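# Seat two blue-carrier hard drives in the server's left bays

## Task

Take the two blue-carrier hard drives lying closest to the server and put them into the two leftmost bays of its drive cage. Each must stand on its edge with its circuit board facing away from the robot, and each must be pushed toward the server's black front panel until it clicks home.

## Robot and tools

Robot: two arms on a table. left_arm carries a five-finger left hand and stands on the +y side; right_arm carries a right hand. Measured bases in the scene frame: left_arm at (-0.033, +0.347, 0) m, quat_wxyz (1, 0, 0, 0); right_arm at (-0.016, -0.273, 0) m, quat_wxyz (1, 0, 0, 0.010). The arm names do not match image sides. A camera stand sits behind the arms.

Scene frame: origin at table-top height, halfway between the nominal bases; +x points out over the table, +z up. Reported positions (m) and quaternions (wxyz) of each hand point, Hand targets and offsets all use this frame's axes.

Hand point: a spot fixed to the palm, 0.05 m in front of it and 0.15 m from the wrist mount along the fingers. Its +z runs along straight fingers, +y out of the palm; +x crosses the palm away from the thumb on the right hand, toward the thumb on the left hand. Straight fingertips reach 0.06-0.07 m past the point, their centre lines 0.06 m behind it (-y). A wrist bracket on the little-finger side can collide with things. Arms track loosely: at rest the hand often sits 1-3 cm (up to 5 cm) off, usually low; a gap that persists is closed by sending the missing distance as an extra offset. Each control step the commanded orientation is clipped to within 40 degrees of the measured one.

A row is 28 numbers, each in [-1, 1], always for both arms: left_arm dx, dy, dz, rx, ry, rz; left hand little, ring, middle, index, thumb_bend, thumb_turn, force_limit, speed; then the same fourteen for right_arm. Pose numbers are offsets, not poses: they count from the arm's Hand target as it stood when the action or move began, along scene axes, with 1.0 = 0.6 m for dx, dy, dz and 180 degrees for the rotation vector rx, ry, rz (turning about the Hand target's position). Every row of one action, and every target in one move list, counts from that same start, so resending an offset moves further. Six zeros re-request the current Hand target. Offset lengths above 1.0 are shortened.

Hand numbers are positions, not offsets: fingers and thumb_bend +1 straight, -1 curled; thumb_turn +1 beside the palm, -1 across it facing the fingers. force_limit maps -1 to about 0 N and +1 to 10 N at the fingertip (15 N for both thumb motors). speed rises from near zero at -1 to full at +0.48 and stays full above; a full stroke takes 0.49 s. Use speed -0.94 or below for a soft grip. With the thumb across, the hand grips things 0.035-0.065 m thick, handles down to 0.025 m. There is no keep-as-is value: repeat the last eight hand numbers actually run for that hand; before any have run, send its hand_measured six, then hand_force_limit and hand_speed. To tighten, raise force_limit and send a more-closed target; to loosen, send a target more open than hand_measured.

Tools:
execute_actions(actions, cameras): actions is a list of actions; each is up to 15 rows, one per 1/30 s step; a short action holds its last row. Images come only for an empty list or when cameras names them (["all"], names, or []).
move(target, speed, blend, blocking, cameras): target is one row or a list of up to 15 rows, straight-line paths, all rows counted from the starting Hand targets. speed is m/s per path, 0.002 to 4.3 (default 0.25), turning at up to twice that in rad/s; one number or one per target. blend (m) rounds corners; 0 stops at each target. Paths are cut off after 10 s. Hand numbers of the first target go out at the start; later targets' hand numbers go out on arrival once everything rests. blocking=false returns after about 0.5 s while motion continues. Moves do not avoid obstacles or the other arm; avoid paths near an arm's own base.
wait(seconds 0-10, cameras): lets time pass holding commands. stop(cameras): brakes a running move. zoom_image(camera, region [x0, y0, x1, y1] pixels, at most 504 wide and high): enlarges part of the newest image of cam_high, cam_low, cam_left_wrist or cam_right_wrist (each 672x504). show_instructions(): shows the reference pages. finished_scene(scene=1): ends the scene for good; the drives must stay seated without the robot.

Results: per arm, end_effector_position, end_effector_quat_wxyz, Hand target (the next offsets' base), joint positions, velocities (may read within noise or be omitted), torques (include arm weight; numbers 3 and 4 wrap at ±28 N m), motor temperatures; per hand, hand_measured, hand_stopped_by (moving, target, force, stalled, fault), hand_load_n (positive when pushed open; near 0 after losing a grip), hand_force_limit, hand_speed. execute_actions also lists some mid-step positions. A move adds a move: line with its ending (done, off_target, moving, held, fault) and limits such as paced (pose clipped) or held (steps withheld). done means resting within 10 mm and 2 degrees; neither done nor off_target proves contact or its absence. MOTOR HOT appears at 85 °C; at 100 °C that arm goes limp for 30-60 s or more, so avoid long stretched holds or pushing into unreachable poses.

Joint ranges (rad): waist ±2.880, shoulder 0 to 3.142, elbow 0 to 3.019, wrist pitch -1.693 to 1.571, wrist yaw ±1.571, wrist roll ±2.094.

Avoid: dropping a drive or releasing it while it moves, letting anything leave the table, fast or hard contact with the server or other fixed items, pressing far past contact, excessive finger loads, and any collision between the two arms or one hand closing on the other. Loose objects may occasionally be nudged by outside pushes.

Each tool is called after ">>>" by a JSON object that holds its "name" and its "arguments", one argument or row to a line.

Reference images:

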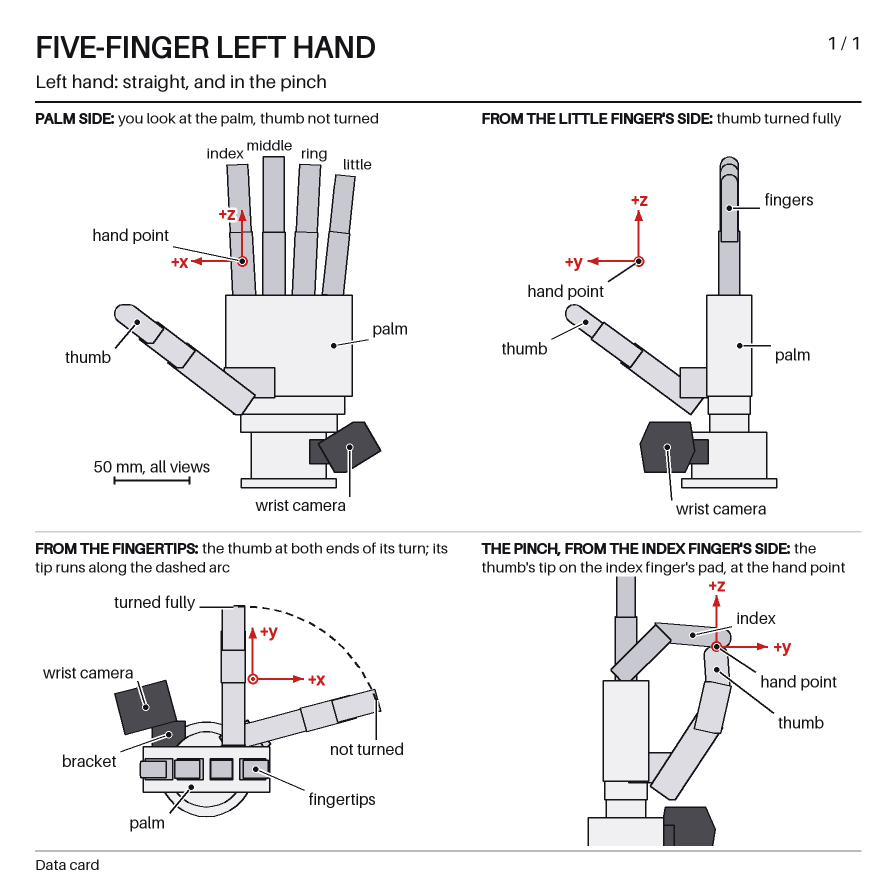

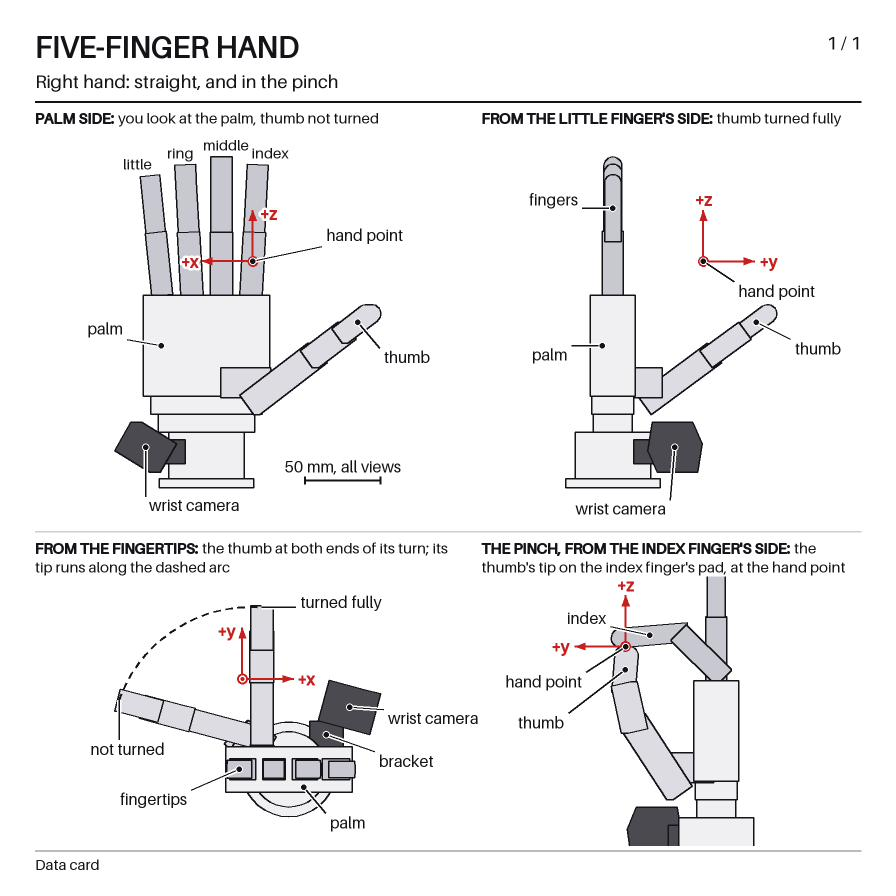

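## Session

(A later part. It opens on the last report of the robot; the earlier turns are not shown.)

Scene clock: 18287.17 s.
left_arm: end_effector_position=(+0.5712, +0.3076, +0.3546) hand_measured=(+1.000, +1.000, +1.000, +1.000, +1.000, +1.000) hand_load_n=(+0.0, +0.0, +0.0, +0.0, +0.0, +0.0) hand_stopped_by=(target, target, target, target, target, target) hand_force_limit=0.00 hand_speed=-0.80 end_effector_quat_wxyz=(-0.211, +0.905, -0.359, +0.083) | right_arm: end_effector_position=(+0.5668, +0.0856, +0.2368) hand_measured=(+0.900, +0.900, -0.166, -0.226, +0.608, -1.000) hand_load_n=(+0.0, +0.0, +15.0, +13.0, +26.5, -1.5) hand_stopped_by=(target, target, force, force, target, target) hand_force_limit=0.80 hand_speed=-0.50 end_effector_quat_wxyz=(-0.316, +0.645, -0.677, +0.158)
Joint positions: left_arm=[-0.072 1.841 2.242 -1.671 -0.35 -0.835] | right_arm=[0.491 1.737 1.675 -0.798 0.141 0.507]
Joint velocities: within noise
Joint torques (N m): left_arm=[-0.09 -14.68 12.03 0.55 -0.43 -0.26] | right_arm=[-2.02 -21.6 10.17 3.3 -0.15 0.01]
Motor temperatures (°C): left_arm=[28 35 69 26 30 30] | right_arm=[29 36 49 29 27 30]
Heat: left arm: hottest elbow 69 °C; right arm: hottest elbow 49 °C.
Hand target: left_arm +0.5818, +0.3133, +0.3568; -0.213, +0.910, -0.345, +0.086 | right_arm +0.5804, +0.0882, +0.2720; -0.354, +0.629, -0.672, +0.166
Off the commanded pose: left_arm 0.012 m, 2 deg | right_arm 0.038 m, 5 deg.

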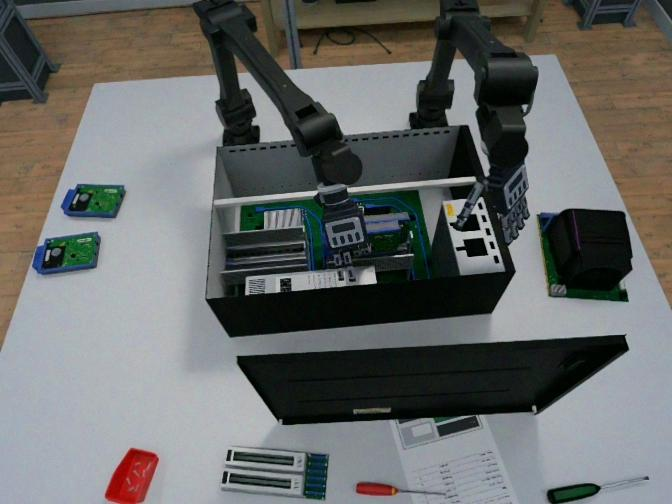

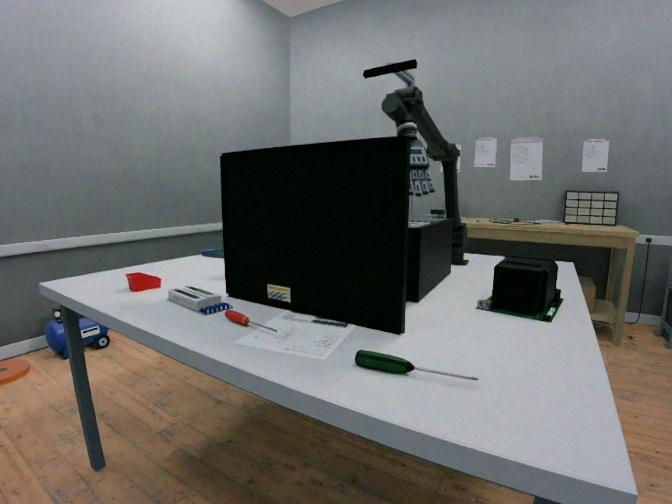

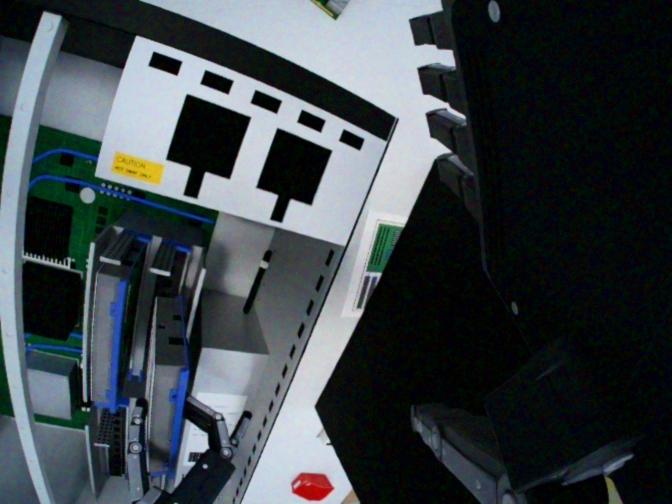

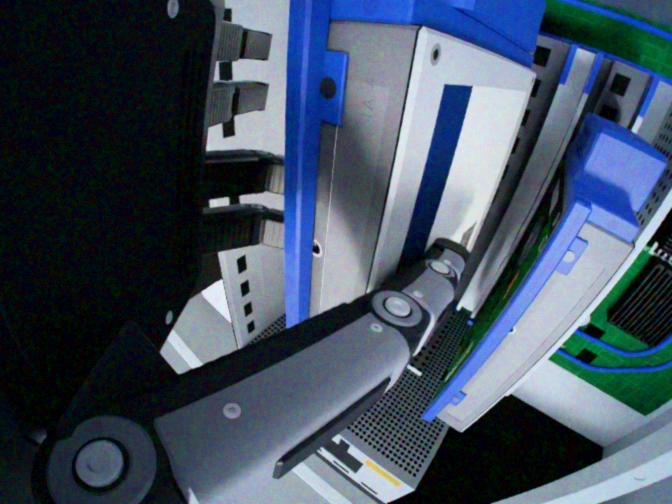

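>>> {"name": "move", "arguments": {
  "target": [0,0,0,0,0,0,1,1,1,1,1,1,0,-0.8,-0.008,-0.003,-0.02,0.0,0,0.0,0.9,0.9,-0.65,-0.6,0.6,-1,0.8,-0.5],
  "speed": 0.05,
  "cameras": ["cam_left_wrist","cam_right_wrist","cam_high"]
}}

>>> {"name": "zoom_image", "arguments": {
  "camera": "cam_left_wrist",
  "region": [135, 265, 205, 335]
}}

>>> {"name": "zoom_image", "arguments": {
  "camera": "cam_high",
  "region": [340, 200, 420, 270]
}}

Scene clock: 18532.90 s.
left_arm: end_effector_position=(+0.5712, +0.3076, +0.3546) hand_measured=(+1.000, +1.000, +1.000, +1.000, +1.000, +1.000) hand_load_n=(+0.0, +0.0, +0.5, +0.0, +0.0, +0.0) hand_stopped_by=(target, target, target, target, target, target) hand_force_limit=0.00 hand_speed=-0.80 end_effector_quat_wxyz=(-0.211, +0.905, -0.359, +0.083) | right_arm: end_effector_position=(+0.5627, +0.0833, +0.2162) hand_measured=(+0.900, +0.900, -0.166, -0.226, +0.608, -1.000) hand_load_n=(+0.0, +0.0, +15.0, +13.0, +26.0, -1.5) hand_stopped_by=(target, target, force, force, target, target) hand_force_limit=0.80 hand_speed=-0.50 end_effector_quat_wxyz=(-0.310, +0.647, -0.678, +0.157)
Joint positions: left_arm=[-0.072 1.841 2.242 -1.671 -0.35 -0.835] | right_arm=[0.491 1.737 1.626 -0.762 0.141 0.507]
Joint torques (N m): left_arm=[-0.09 -14.56 12 0.53 -0.43 -0.27] | right_arm=[-1.9 -22.71 10.1 3.25 -0.12 0.02]
Motor temperatures (°C): left_arm=[28 35 69 26 30 30] | right_arm=[29 37 49 29 27 30]
Heat: left arm: hottest elbow 69 °C; right arm: hottest elbow 49 °C.
Hand target: left_arm +0.5818, +0.3133, +0.3568; -0.213, +0.910, -0.345, +0.086 | right_arm +0.5756, +0.0864, +0.2600; -0.354, +0.629, -0.672, +0.166
Off the commanded pose: left_arm 0.012 m, 2 deg | right_arm 0.046 m, 6 deg.
move: off_target (left_arm, right_arm)
Images, in order (width x height): cam_high 672x504, cam_left_wrist 672x504, cam_right_wrist 672x504.

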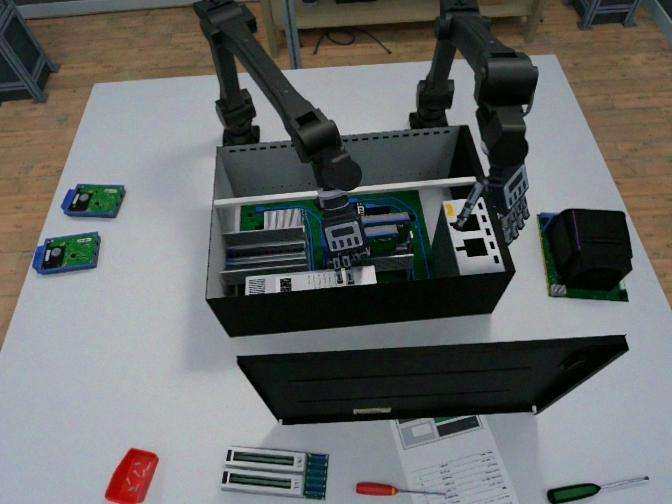

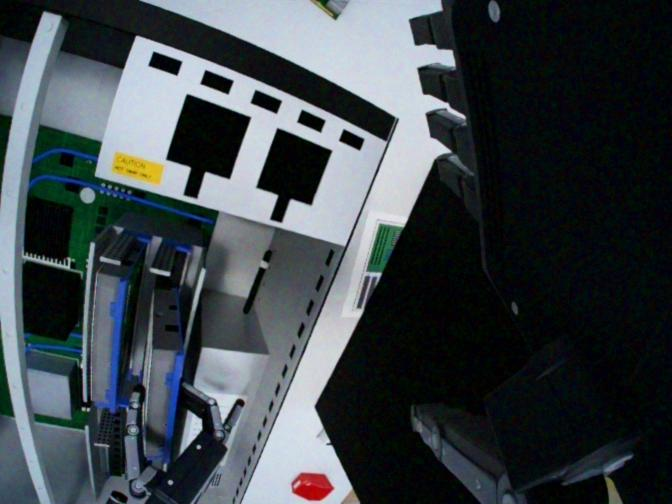

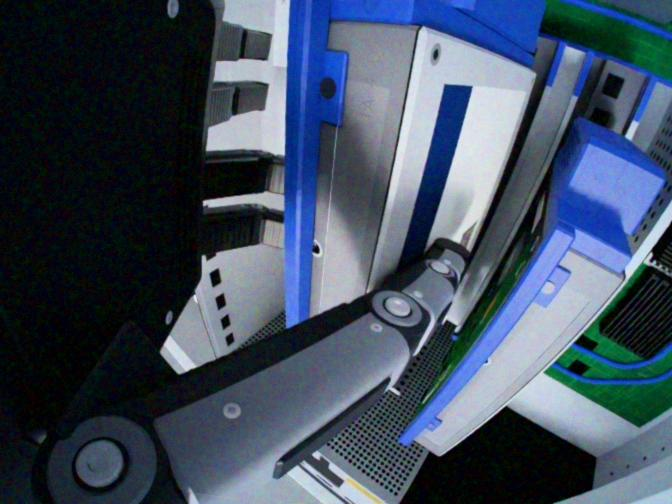

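Scaled by 7.200 from the camera's 672x504 image, which has a finer 960x720 frame.

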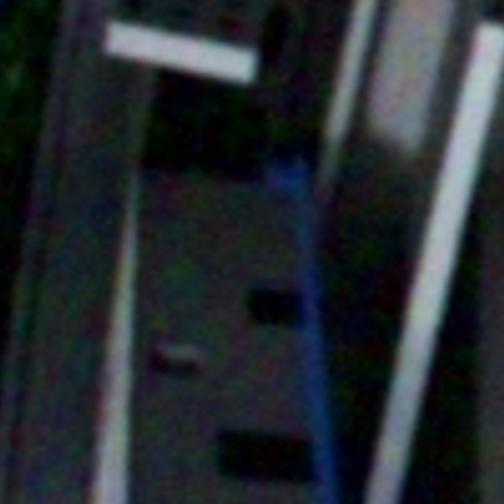

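Scaled by 6.300 from the camera's 672x504 image, which has a finer 960x720 frame.

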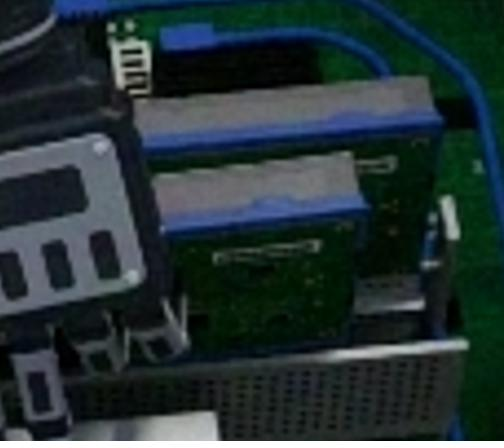

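>>> {"name": "zoom_image", "arguments": {
  "camera": "cam_right_wrist",
  "region": [430, 30, 640, 240]
}}

>>> {"name": "zoom_image", "arguments": {
  "camera": "cam_left_wrist",
  "region": [90, 250, 230, 390]
}}

Scaled by 2.400 from the camera's 672x504 image, which has a finer 960x720 frame.

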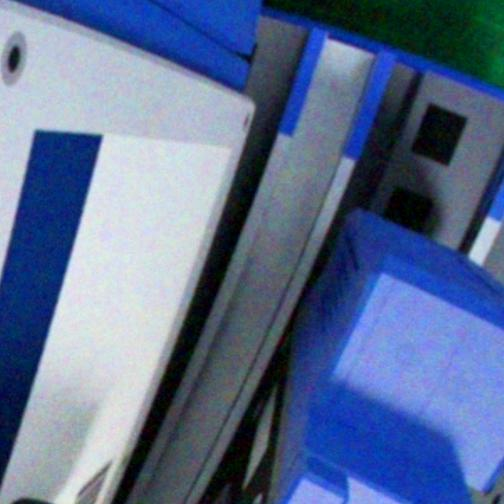

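Scaled by 3.600 from the camera's 672x504 image, which has a finer 960x720 frame.

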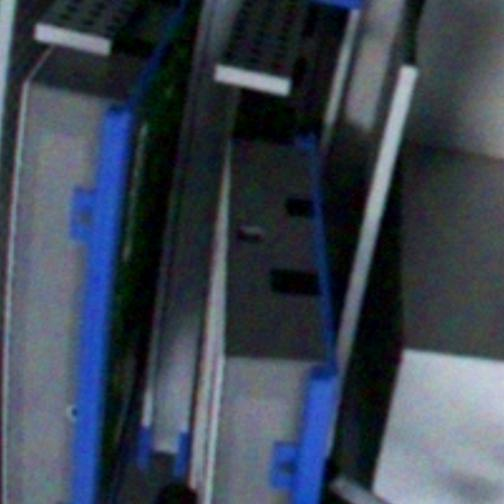

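>>> {"name": "move", "arguments": {
  "target": [0,0,0,0,0,0,1,1,1,1,1,1,0,-0.8,0.003,0.0,-0.02,0.0,0,0.0,0.9,0.9,-0.65,-0.6,0.6,-1,0.8,-0.5],
  "speed": 0.03,
  "cameras": ["cam_left_wrist","cam_right_wrist","cam_high"]
}}

>>> {"name": "zoom_image", "arguments": {
  "camera": "cam_left_wrist",
  "region": [90, 250, 230, 390]
}}

>>> {"name": "zoom_image", "arguments": {
  "camera": "cam_high",
  "region": [340, 200, 420, 270]
}}

Scene clock: 18621.93 s.
left_arm: end_effector_position=(+0.5712, +0.3076, +0.3546) hand_measured=(+1.000, +1.000, +1.000, +1.000, +1.000, +1.000) hand_load_n=(+0.0, +0.0, +0.0, +0.0, +0.0, +0.0) hand_stopped_by=(target, target, target, target, target, target) hand_force_limit=0.00 hand_speed=-0.80 end_effector_quat_wxyz=(-0.211, +0.905, -0.359, +0.083) | right_arm: end_effector_position=(+0.5633, +0.0835, +0.2088) hand_measured=(+0.900, +0.900, -0.166, -0.226, +0.608, -1.000) hand_load_n=(+0.0, +0.0, +15.0, +13.0, +26.5, -1.5) hand_stopped_by=(target, target, force, force, target, target) hand_force_limit=0.80 hand_speed=-0.50 end_effector_quat_wxyz=(-0.313, +0.646, -0.678, +0.157)
Joint positions: left_arm=[-0.072 1.841 2.242 -1.671 -0.35 -0.835] | right_arm=[0.491 1.737 1.604 -0.733 0.14 0.507]
Joint torques (N m): left_arm=[-0.15 -14.68 12.01 0.51 -0.43 -0.27] | right_arm=[-1.96 -22.07 10.07 3.26 -0.15 0.01]
Motor temperatures (°C): left_arm=[28 35 69 26 30 30] | right_arm=[29 37 48 29 27 30]
Heat: left arm: hottest elbow 69 °C; right arm: hottest elbow 48 °C.
Hand target: left_arm +0.5818, +0.3133, +0.3568; -0.213, +0.910, -0.345, +0.086 | right_arm +0.5774, +0.0864, +0.2480; -0.354, +0.629, -0.672, +0.166
Off the commanded pose: left_arm 0.012 m, 2 deg | right_arm 0.042 m, 5 deg.
move: off_target (left_arm, right_arm)
Images, in order (width x height): cam_high 672x504, cam_left_wrist 672x504, cam_right_wrist 672x504.

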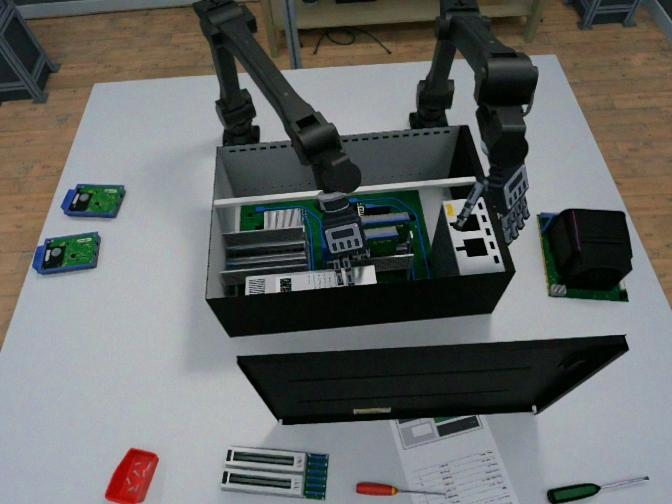

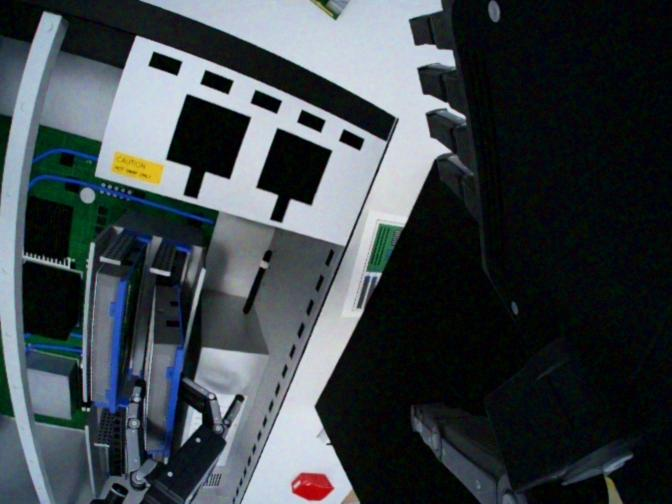

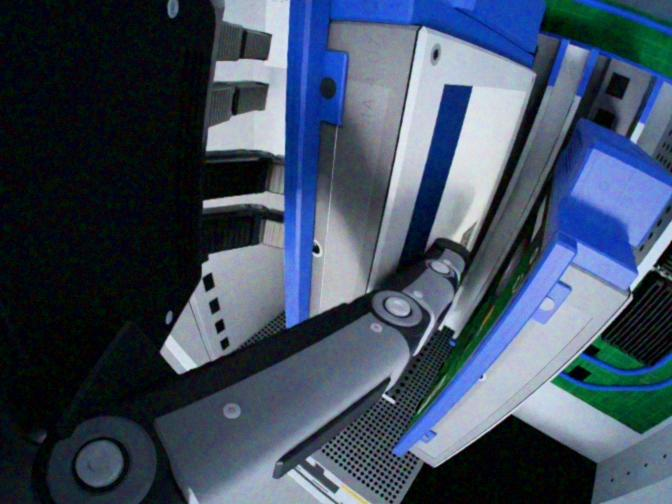

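Scaled by 3.600 from the camera's 672x504 image, which has a finer 960x720 frame.

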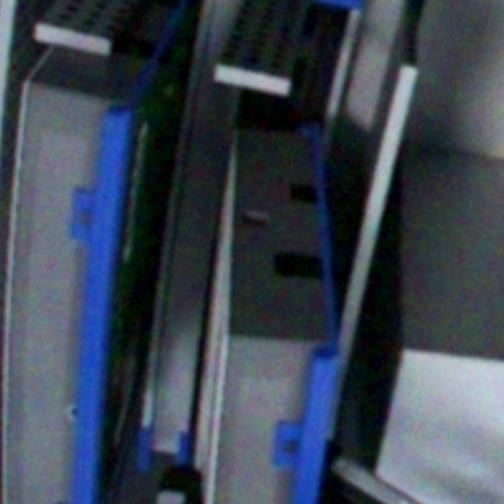

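Scaled by 6.300 from the camera's 672x504 image, which has a finer 960x720 frame.

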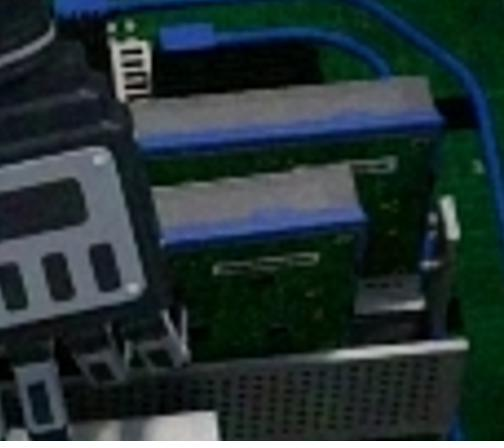

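>>> {"name": "move", "arguments": {
  "target": [0,0,0,0,0,0,1,1,1,1,1,1,0,-0.8,0.0,0.0,-0.02,0.0,0,0.0,0.9,0.9,-0.65,-0.6,0.6,-1,0.8,-0.5],
  "speed": 0.03,
  "cameras": ["cam_left_wrist","cam_right_wrist","cam_high"]
}}

>>> {"name": "zoom_image", "arguments": {
  "camera": "cam_left_wrist",
  "region": [90, 250, 230, 390]
}}

>>> {"name": "zoom_image", "arguments": {
  "camera": "cam_high",
  "region": [340, 200, 420, 270]
}}

Scene clock: 18637.33 s.
left_arm: end_effector_position=(+0.5712, +0.3076, +0.3546) hand_measured=(+1.000, +1.000, +1.000, +1.000, +1.000, +1.000) hand_load_n=(+0.0, +0.0, +0.0, +0.0, +0.0, +0.0) hand_stopped_by=(target, target, target, target, target, target) hand_force_limit=0.00 hand_speed=-0.80 end_effector_quat_wxyz=(-0.211, +0.905, -0.359, +0.083) | right_arm: end_effector_position=(+0.5625, +0.0830, +0.1988) hand_measured=(+0.900, +0.900, -0.166, -0.226, +0.608, -1.000) hand_load_n=(+0.0, +0.0, +15.0, +13.0, +26.5, -1.5) hand_stopped_by=(target, target, force, force, target, target) hand_force_limit=0.80 hand_speed=-0.50 end_effector_quat_wxyz=(-0.315, +0.646, -0.677, +0.158)
Joint positions: left_arm=[-0.072 1.841 2.242 -1.671 -0.35 -0.835] | right_arm=[0.491 1.737 1.577 -0.702 0.14 0.506]
Joint torques (N m): left_arm=[0.03 -14.62 11.99 0.54 -0.43 -0.26] | right_arm=[-2.02 -21.77 10.03 3.28 -0.15 0.01]
Motor temperatures (°C): left_arm=[28 35 69 26 30 30] | right_arm=[29 37 48 29 27 30]
Heat: left arm: hottest elbow 69 °C; right arm: hottest elbow 48 °C.
Hand target: left_arm +0.5818, +0.3133, +0.3568; -0.213, +0.910, -0.345, +0.086 | right_arm +0.5774, +0.0864, +0.2359; -0.354, +0.629, -0.672, +0.166
Off the commanded pose: left_arm 0.012 m, 2 deg | right_arm 0.040 m, 5 deg.
move: off_target (left_arm, right_arm)
Images, in order (width x height): cam_high 672x504, cam_left_wrist 672x504, cam_right_wrist 672x504.

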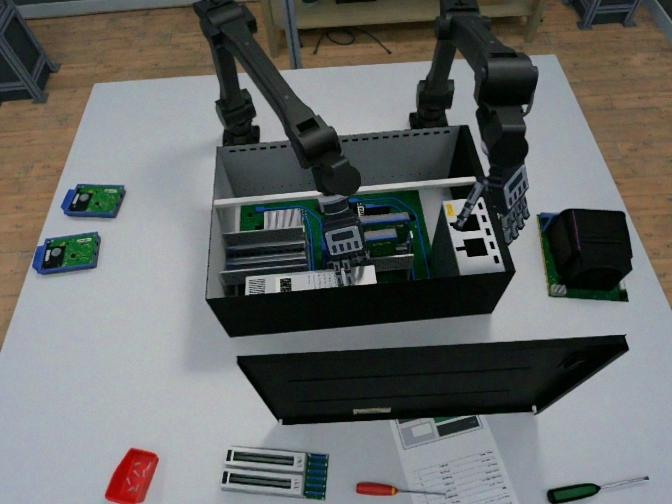

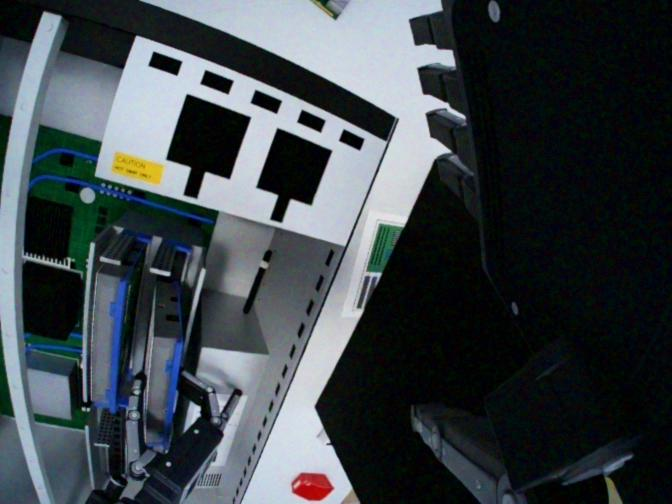

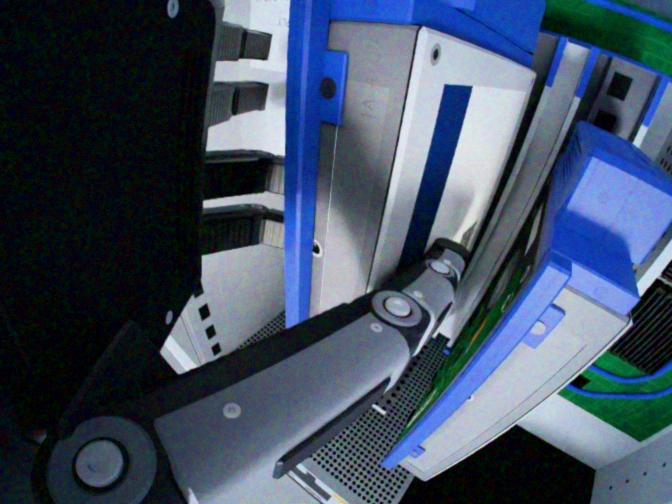

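Scaled by 3.600 from the camera's 672x504 image, which has a finer 960x720 frame.

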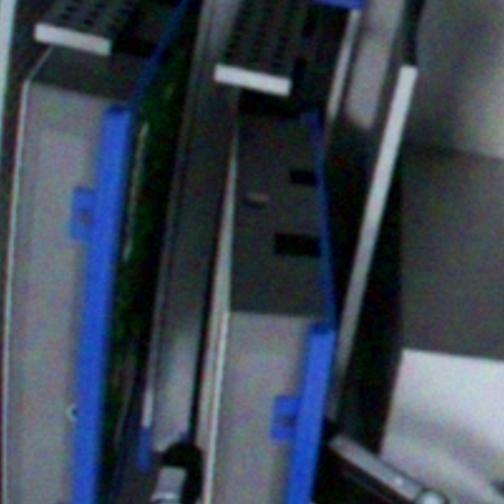

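Scaled by 6.300 from the camera's 672x504 image, which has a finer 960x720 frame.

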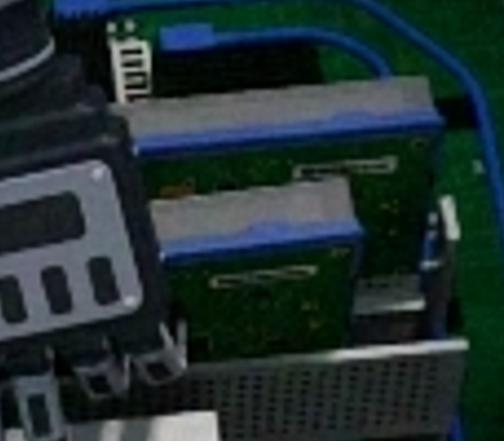

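>>> {"name": "zoom_image", "arguments": {
  "camera": "cam_high",
  "region": [210, 210, 330, 300]
}}

Scaled by 4.200 from the camera's 672x504 image, which has a finer 960x720 frame.

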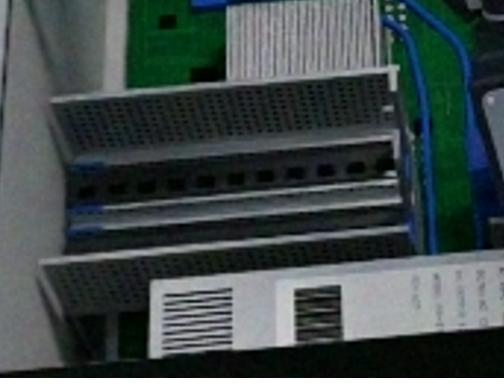

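>>> {"name": "move", "arguments": {
  "target": [0,0,0,0,0,0,1,1,1,1,1,1,0,-0.8,0.0,0.0,-0.02,0.0,0,0.0,0.9,0.9,-0.65,-0.6,0.6,-1,0.8,-0.5],
  "speed": 0.03,
  "cameras": ["cam_left_wrist","cam_right_wrist","cam_high"]
}}

>>> {"name": "zoom_image", "arguments": {
  "camera": "cam_left_wrist",
  "region": [90, 250, 230, 390]
}}

>>> {"name": "zoom_image", "arguments": {
  "camera": "cam_high",
  "region": [340, 200, 420, 270]
}}

Scene clock: 18704.87 s.
left_arm: end_effector_position=(+0.5712, +0.3076, +0.3546) hand_measured=(+1.000, +1.000, +1.000, +1.000, +1.000, +1.000) hand_load_n=(+0.0, +0.0, +0.0, +0.0, +0.0, +0.0) hand_stopped_by=(target, target, target, target, target, target) hand_force_limit=0.00 hand_speed=-0.80 end_effector_quat_wxyz=(-0.211, +0.905, -0.359, +0.083) | right_arm: end_effector_position=(+0.5653, +0.0846, +0.1961) hand_measured=(+0.900, +0.900, -0.166, -0.226, +0.608, -1.000) hand_load_n=(+0.0, +0.0, +14.0, +13.5, +26.5, +0.0) hand_stopped_by=(target, target, force, force, target, target) hand_force_limit=0.80 hand_speed=-0.50 end_effector_quat_wxyz=(-0.323, +0.644, -0.675, +0.160)
Joint positions: left_arm=[-0.072 1.841 2.242 -1.671 -0.35 -0.835] | right_arm=[0.491 1.737 1.562 -0.67 0.14 0.505]
Joint torques (N m): left_arm=[-0.03 -14.68 12 0.55 -0.43 -0.27] | right_arm=[-2.02 -21.19 9.31 3.18 -0.13 0.03]
Motor temperatures (°C): left_arm=[28 35 69 26 30 30] | right_arm=[29 37 46 29 27 30]
Heat: left arm: hottest elbow 69 °C; right arm: hottest elbow 46 °C.
Hand target: left_arm +0.5818, +0.3133, +0.3568; -0.213, +0.910, -0.345, +0.086 | right_arm +0.5774, +0.0864, +0.2240; -0.354, +0.629, -0.672, +0.166
Off the commanded pose: left_arm 0.012 m, 2 deg | right_arm 0.030 m, 4 deg.
move: off_target (left_arm, right_arm)
Images, in order (width x height): cam_high 672x504, cam_left_wrist 672x504, cam_right_wrist 672x504.

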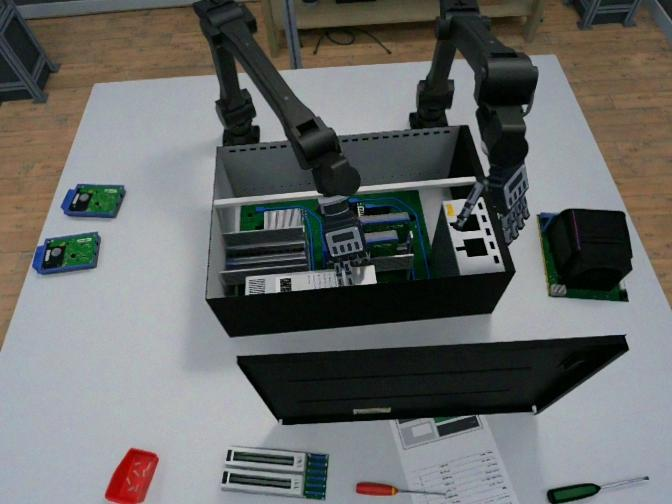

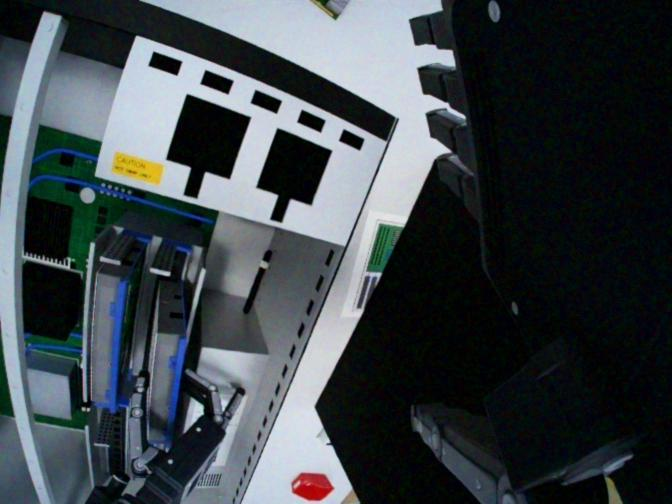

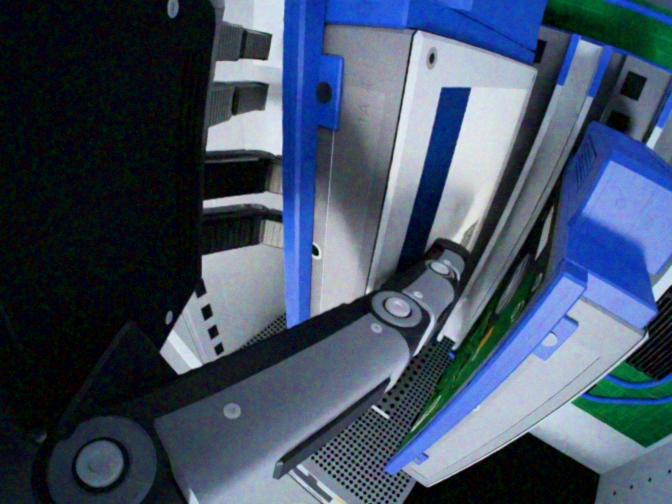

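Scaled by 3.600 from the camera's 672x504 image, which has a finer 960x720 frame.

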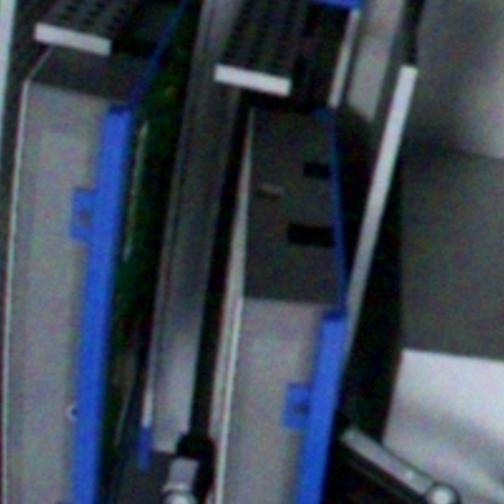

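Scaled by 6.300 from the camera's 672x504 image, which has a finer 960x720 frame.

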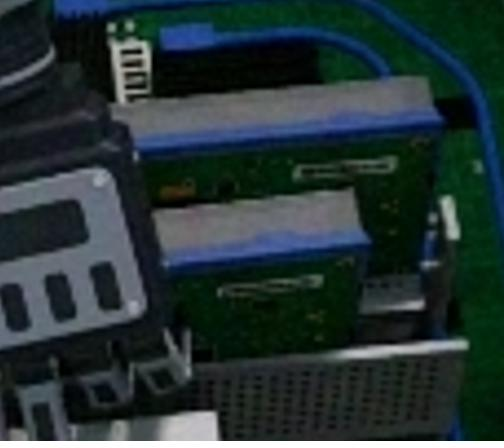

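>>> {"name": "zoom_image", "arguments": {
  "camera": "cam_right_wrist",
  "region": [430, 20, 640, 230]
}}

>>> {"name": "zoom_image", "arguments": {
  "camera": "cam_left_wrist",
  "region": [135, 255, 205, 325]
}}

Scaled by 2.400 from the camera's 672x504 image, which has a finer 960x720 frame.

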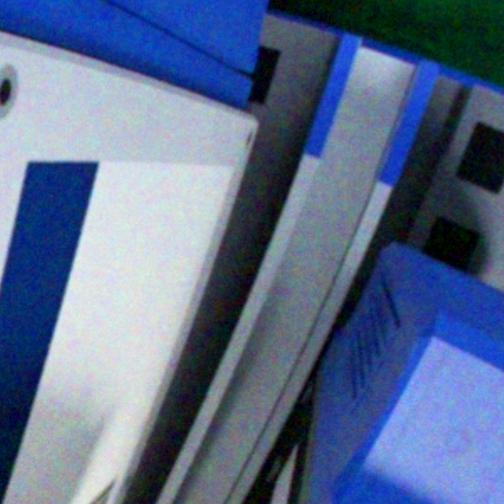

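Scaled by 7.200 from the camera's 672x504 image, which has a finer 960x720 frame.

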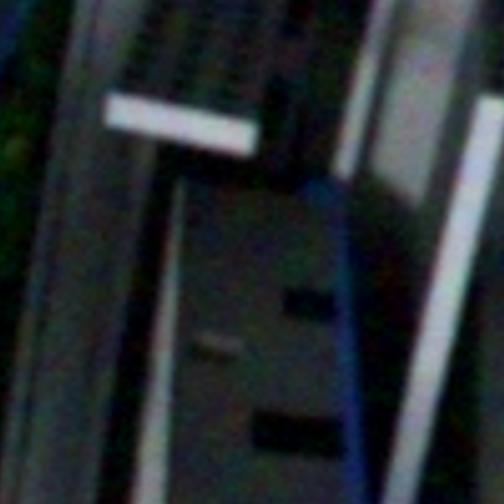

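>>> {"name": "move", "arguments": {
  "target": [0,0,0,0,0,0,1,1,1,1,1,1,0,-0.8,-0.012,0.0,-0.01,0.0,0,0.0,0.9,0.9,-0.65,-0.6,0.6,-1,0.8,-0.5],
  "speed": 0.03,
  "cameras": ["cam_left_wrist","cam_right_wrist","cam_high"]
}}

>>> {"name": "zoom_image", "arguments": {
  "camera": "cam_left_wrist",
  "region": [135, 255, 205, 325]
}}

>>> {"name": "zoom_image", "arguments": {
  "camera": "cam_high",
  "region": [340, 200, 420, 270]
}}

Scene clock: 18757.23 s.
left_arm: end_effector_position=(+0.5712, +0.3076, +0.3546) hand_measured=(+1.000, +1.000, +1.000, +1.000, +1.000, +1.000) hand_load_n=(+0.0, +0.0, +0.0, +0.0, +0.0, +0.0) hand_stopped_by=(target, target, target, target, target, target) hand_force_limit=0.00 hand_speed=-0.80 end_effector_quat_wxyz=(-0.211, +0.905, -0.359, +0.083) | right_arm: end_effector_position=(+0.5654, +0.0846, +0.1950) hand_measured=(+0.900, +0.900, -0.166, -0.226, +0.608, -1.000) hand_load_n=(+0.0, +0.0, +13.5, +13.0, +26.5, +0.5) hand_stopped_by=(target, target, force, force, target, target) hand_force_limit=0.80 hand_speed=-0.50 end_effector_quat_wxyz=(-0.330, +0.641, -0.673, +0.162)
Joint positions: left_arm=[-0.072 1.841 2.242 -1.671 -0.35 -0.835] | right_arm=[0.491 1.729 1.542 -0.641 0.14 0.505]
Joint torques (N m): left_arm=[0.03 -14.56 12.03 0.53 -0.43 -0.26] | right_arm=[-1.44 -21.42 8.39 2.8 0.04 0.08]
Motor temperatures (°C): left_arm=[28 35 69 26 30 30] | right_arm=[29 37 45 29 27 30]
Heat: left arm: hottest elbow 69 °C; right arm: hottest elbow 45 °C.
Hand target: left_arm +0.5818, +0.3133, +0.3568; -0.213, +0.910, -0.345, +0.086 | right_arm +0.5702, +0.0864, +0.2179; -0.353, +0.629, -0.672, +0.166
Off the commanded pose: left_arm 0.012 m, 2 deg | right_arm 0.024 m, 3 deg.
move: off_target (left_arm, right_arm)
Images, in order (width x height): cam_high 672x504, cam_left_wrist 672x504, cam_right_wrist 672x504.

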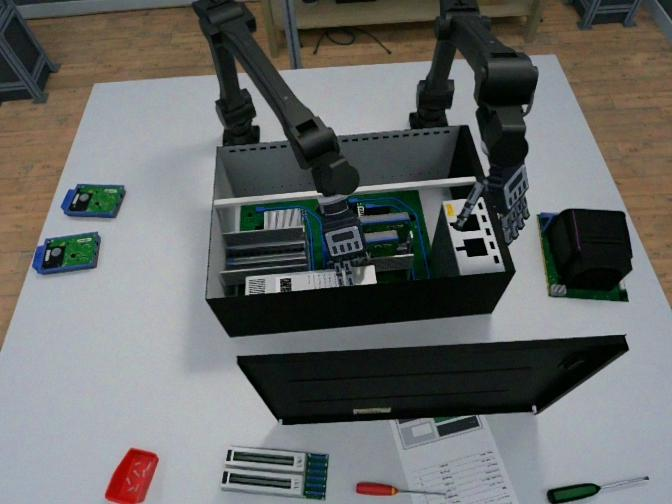

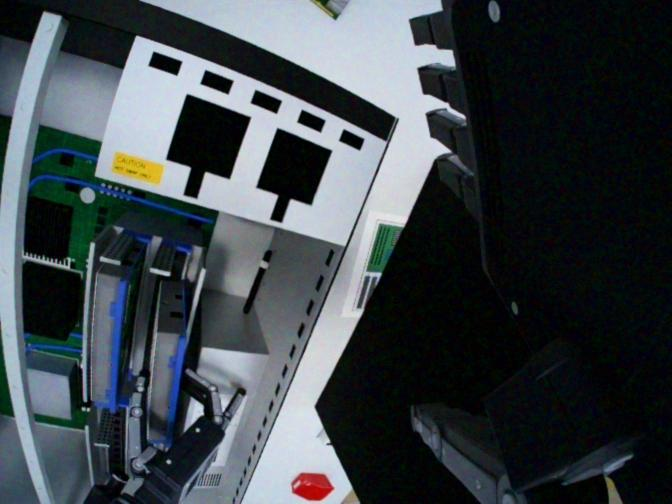

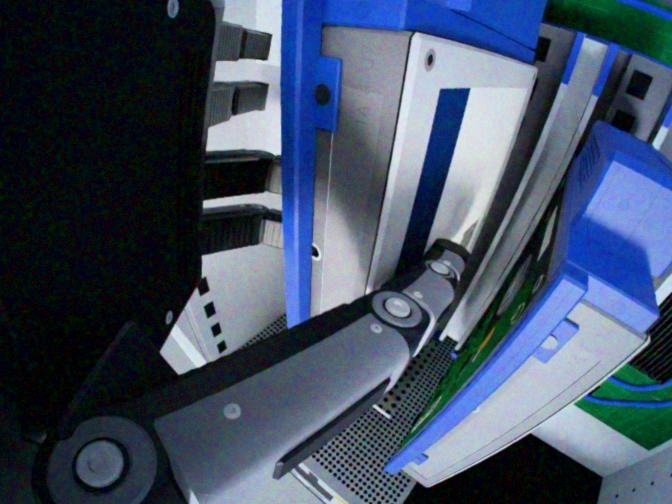

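Scaled by 7.200 from the camera's 672x504 image, which has a finer 960x720 frame.

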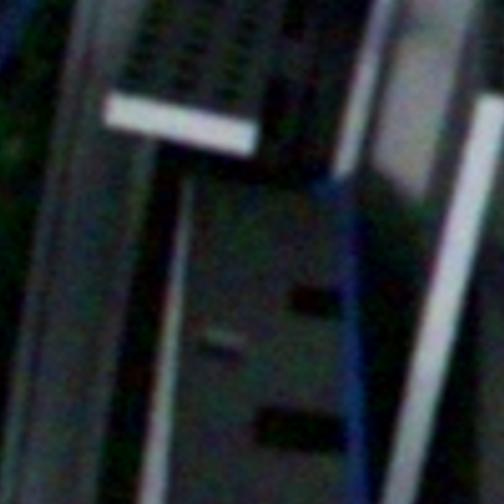

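Scaled by 6.300 from the camera's 672x504 image, which has a finer 960x720 frame.

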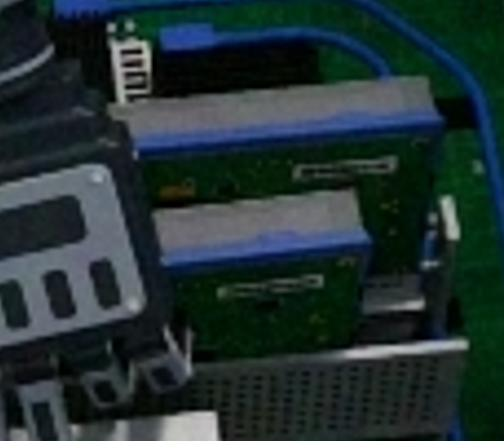

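>>> {"name": "move", "arguments": {
  "target": [0,0,0,0,0,0,1,1,1,1,1,1,0,-0.8,-0.006,0.0,0.07,-0.006,0,-0.007,0.9,0.9,-0.65,-0.6,0.6,-1,0.8,-0.5],
  "speed": 0.05,
  "cameras": ["cam_left_wrist","cam_right_wrist","cam_high"]
}}

>>> {"name": "zoom_image", "arguments": {
  "camera": "cam_left_wrist",
  "region": [135, 255, 205, 325]
}}

>>> {"name": "zoom_image", "arguments": {
  "camera": "cam_right_wrist",
  "region": [430, 20, 640, 230]
}}

Scene clock: 18798.27 s.
left_arm: end_effector_position=(+0.5712, +0.3076, +0.3546) hand_measured=(+1.000, +1.000, +1.000, +1.000, +1.000, +1.000) hand_load_n=(+0.0, +0.0, +0.0, +0.0, +0.0, +0.0) hand_stopped_by=(target, target, target, target, target, target) hand_force_limit=0.00 hand_speed=-0.80 end_effector_quat_wxyz=(-0.211, +0.905, -0.359, +0.083) | right_arm: end_effector_position=(+0.5514, +0.0717, +0.1921) hand_measured=(+0.900, +0.900, -0.166, -0.226, +0.608, -1.000) hand_load_n=(+0.0, +1.5, +15.0, +12.5, +26.0, -1.5) hand_stopped_by=(target, target, force, force, target, target) hand_force_limit=0.80 hand_speed=-0.50 end_effector_quat_wxyz=(-0.292, +0.648, -0.683, +0.168)
Joint positions: left_arm=[-0.072 1.841 2.242 -1.671 -0.35 -0.835] | right_arm=[0.494 1.721 1.555 -0.738 0.173 0.505]
Joint torques (N m): left_arm=[-0.03 -14.62 11.99 0.53 -0.42 -0.27] | right_arm=[-0.67 -22.95 13.27 1.7 0.08 0.22]
Motor temperatures (°C): left_arm=[28 35 70 26 30 30] | right_arm=[29 39 45 29 27 30]
Heat: left arm: hottest elbow 70 °C; right arm: hottest elbow 45 °C.
Hand target: left_arm +0.5818, +0.3133, +0.3568; -0.213, +0.910, -0.345, +0.086 | right_arm +0.5666, +0.0865, +0.2600; -0.346, +0.625, -0.677, +0.176
Off the commanded pose: left_arm 0.012 m, 2 deg | right_arm 0.071 m, 7 deg.
move: off_target (left_arm, right_arm)
Images, in order (width x height): cam_high 672x504, cam_left_wrist 672x504, cam_right_wrist 672x504.

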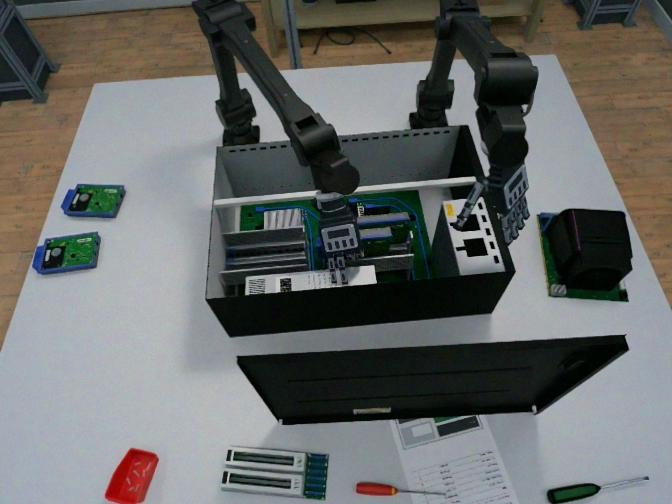

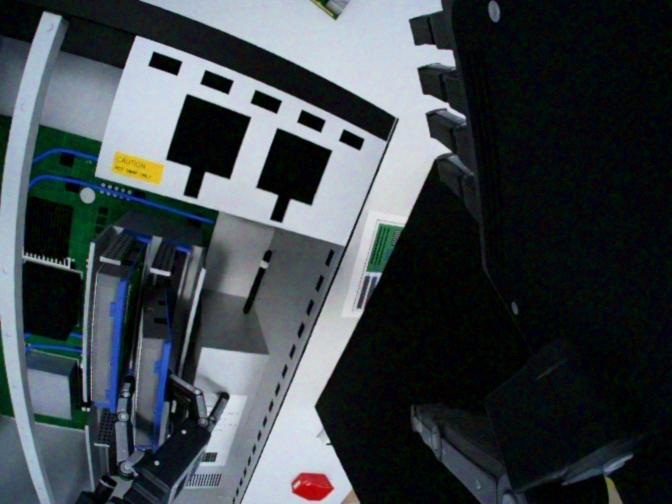

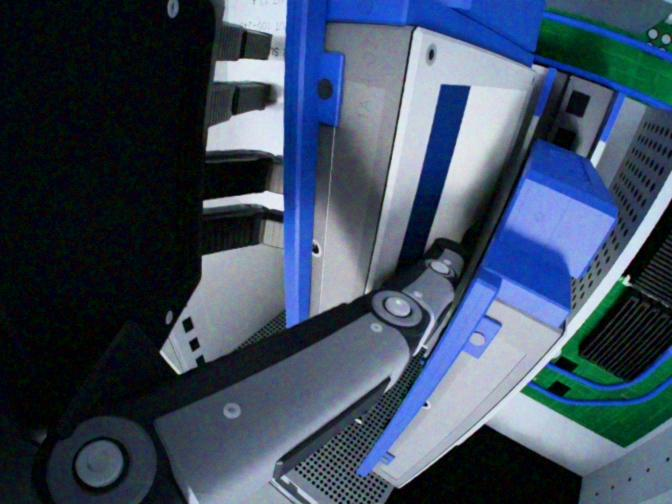

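Scaled by 7.200 from the camera's 672x504 image, which has a finer 960x720 frame.

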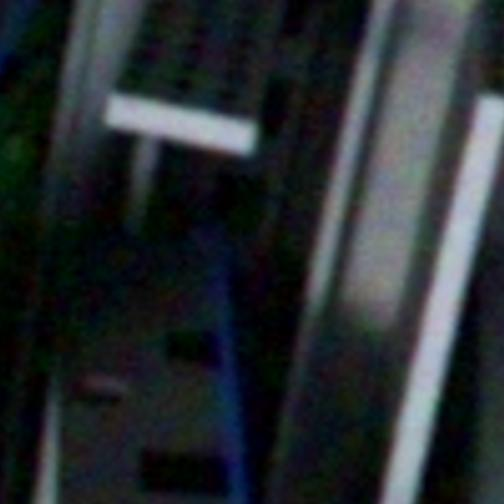

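Scaled by 2.400 from the camera's 672x504 image, which has a finer 960x720 frame.

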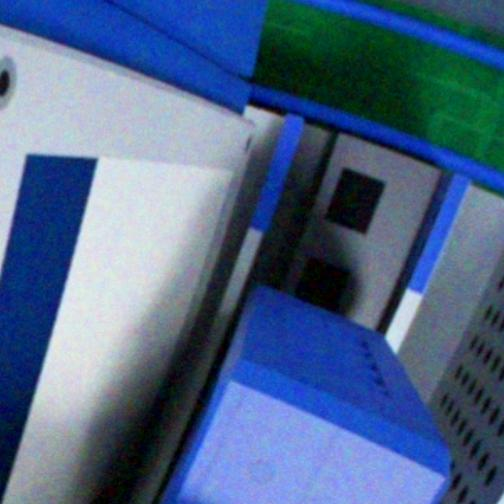

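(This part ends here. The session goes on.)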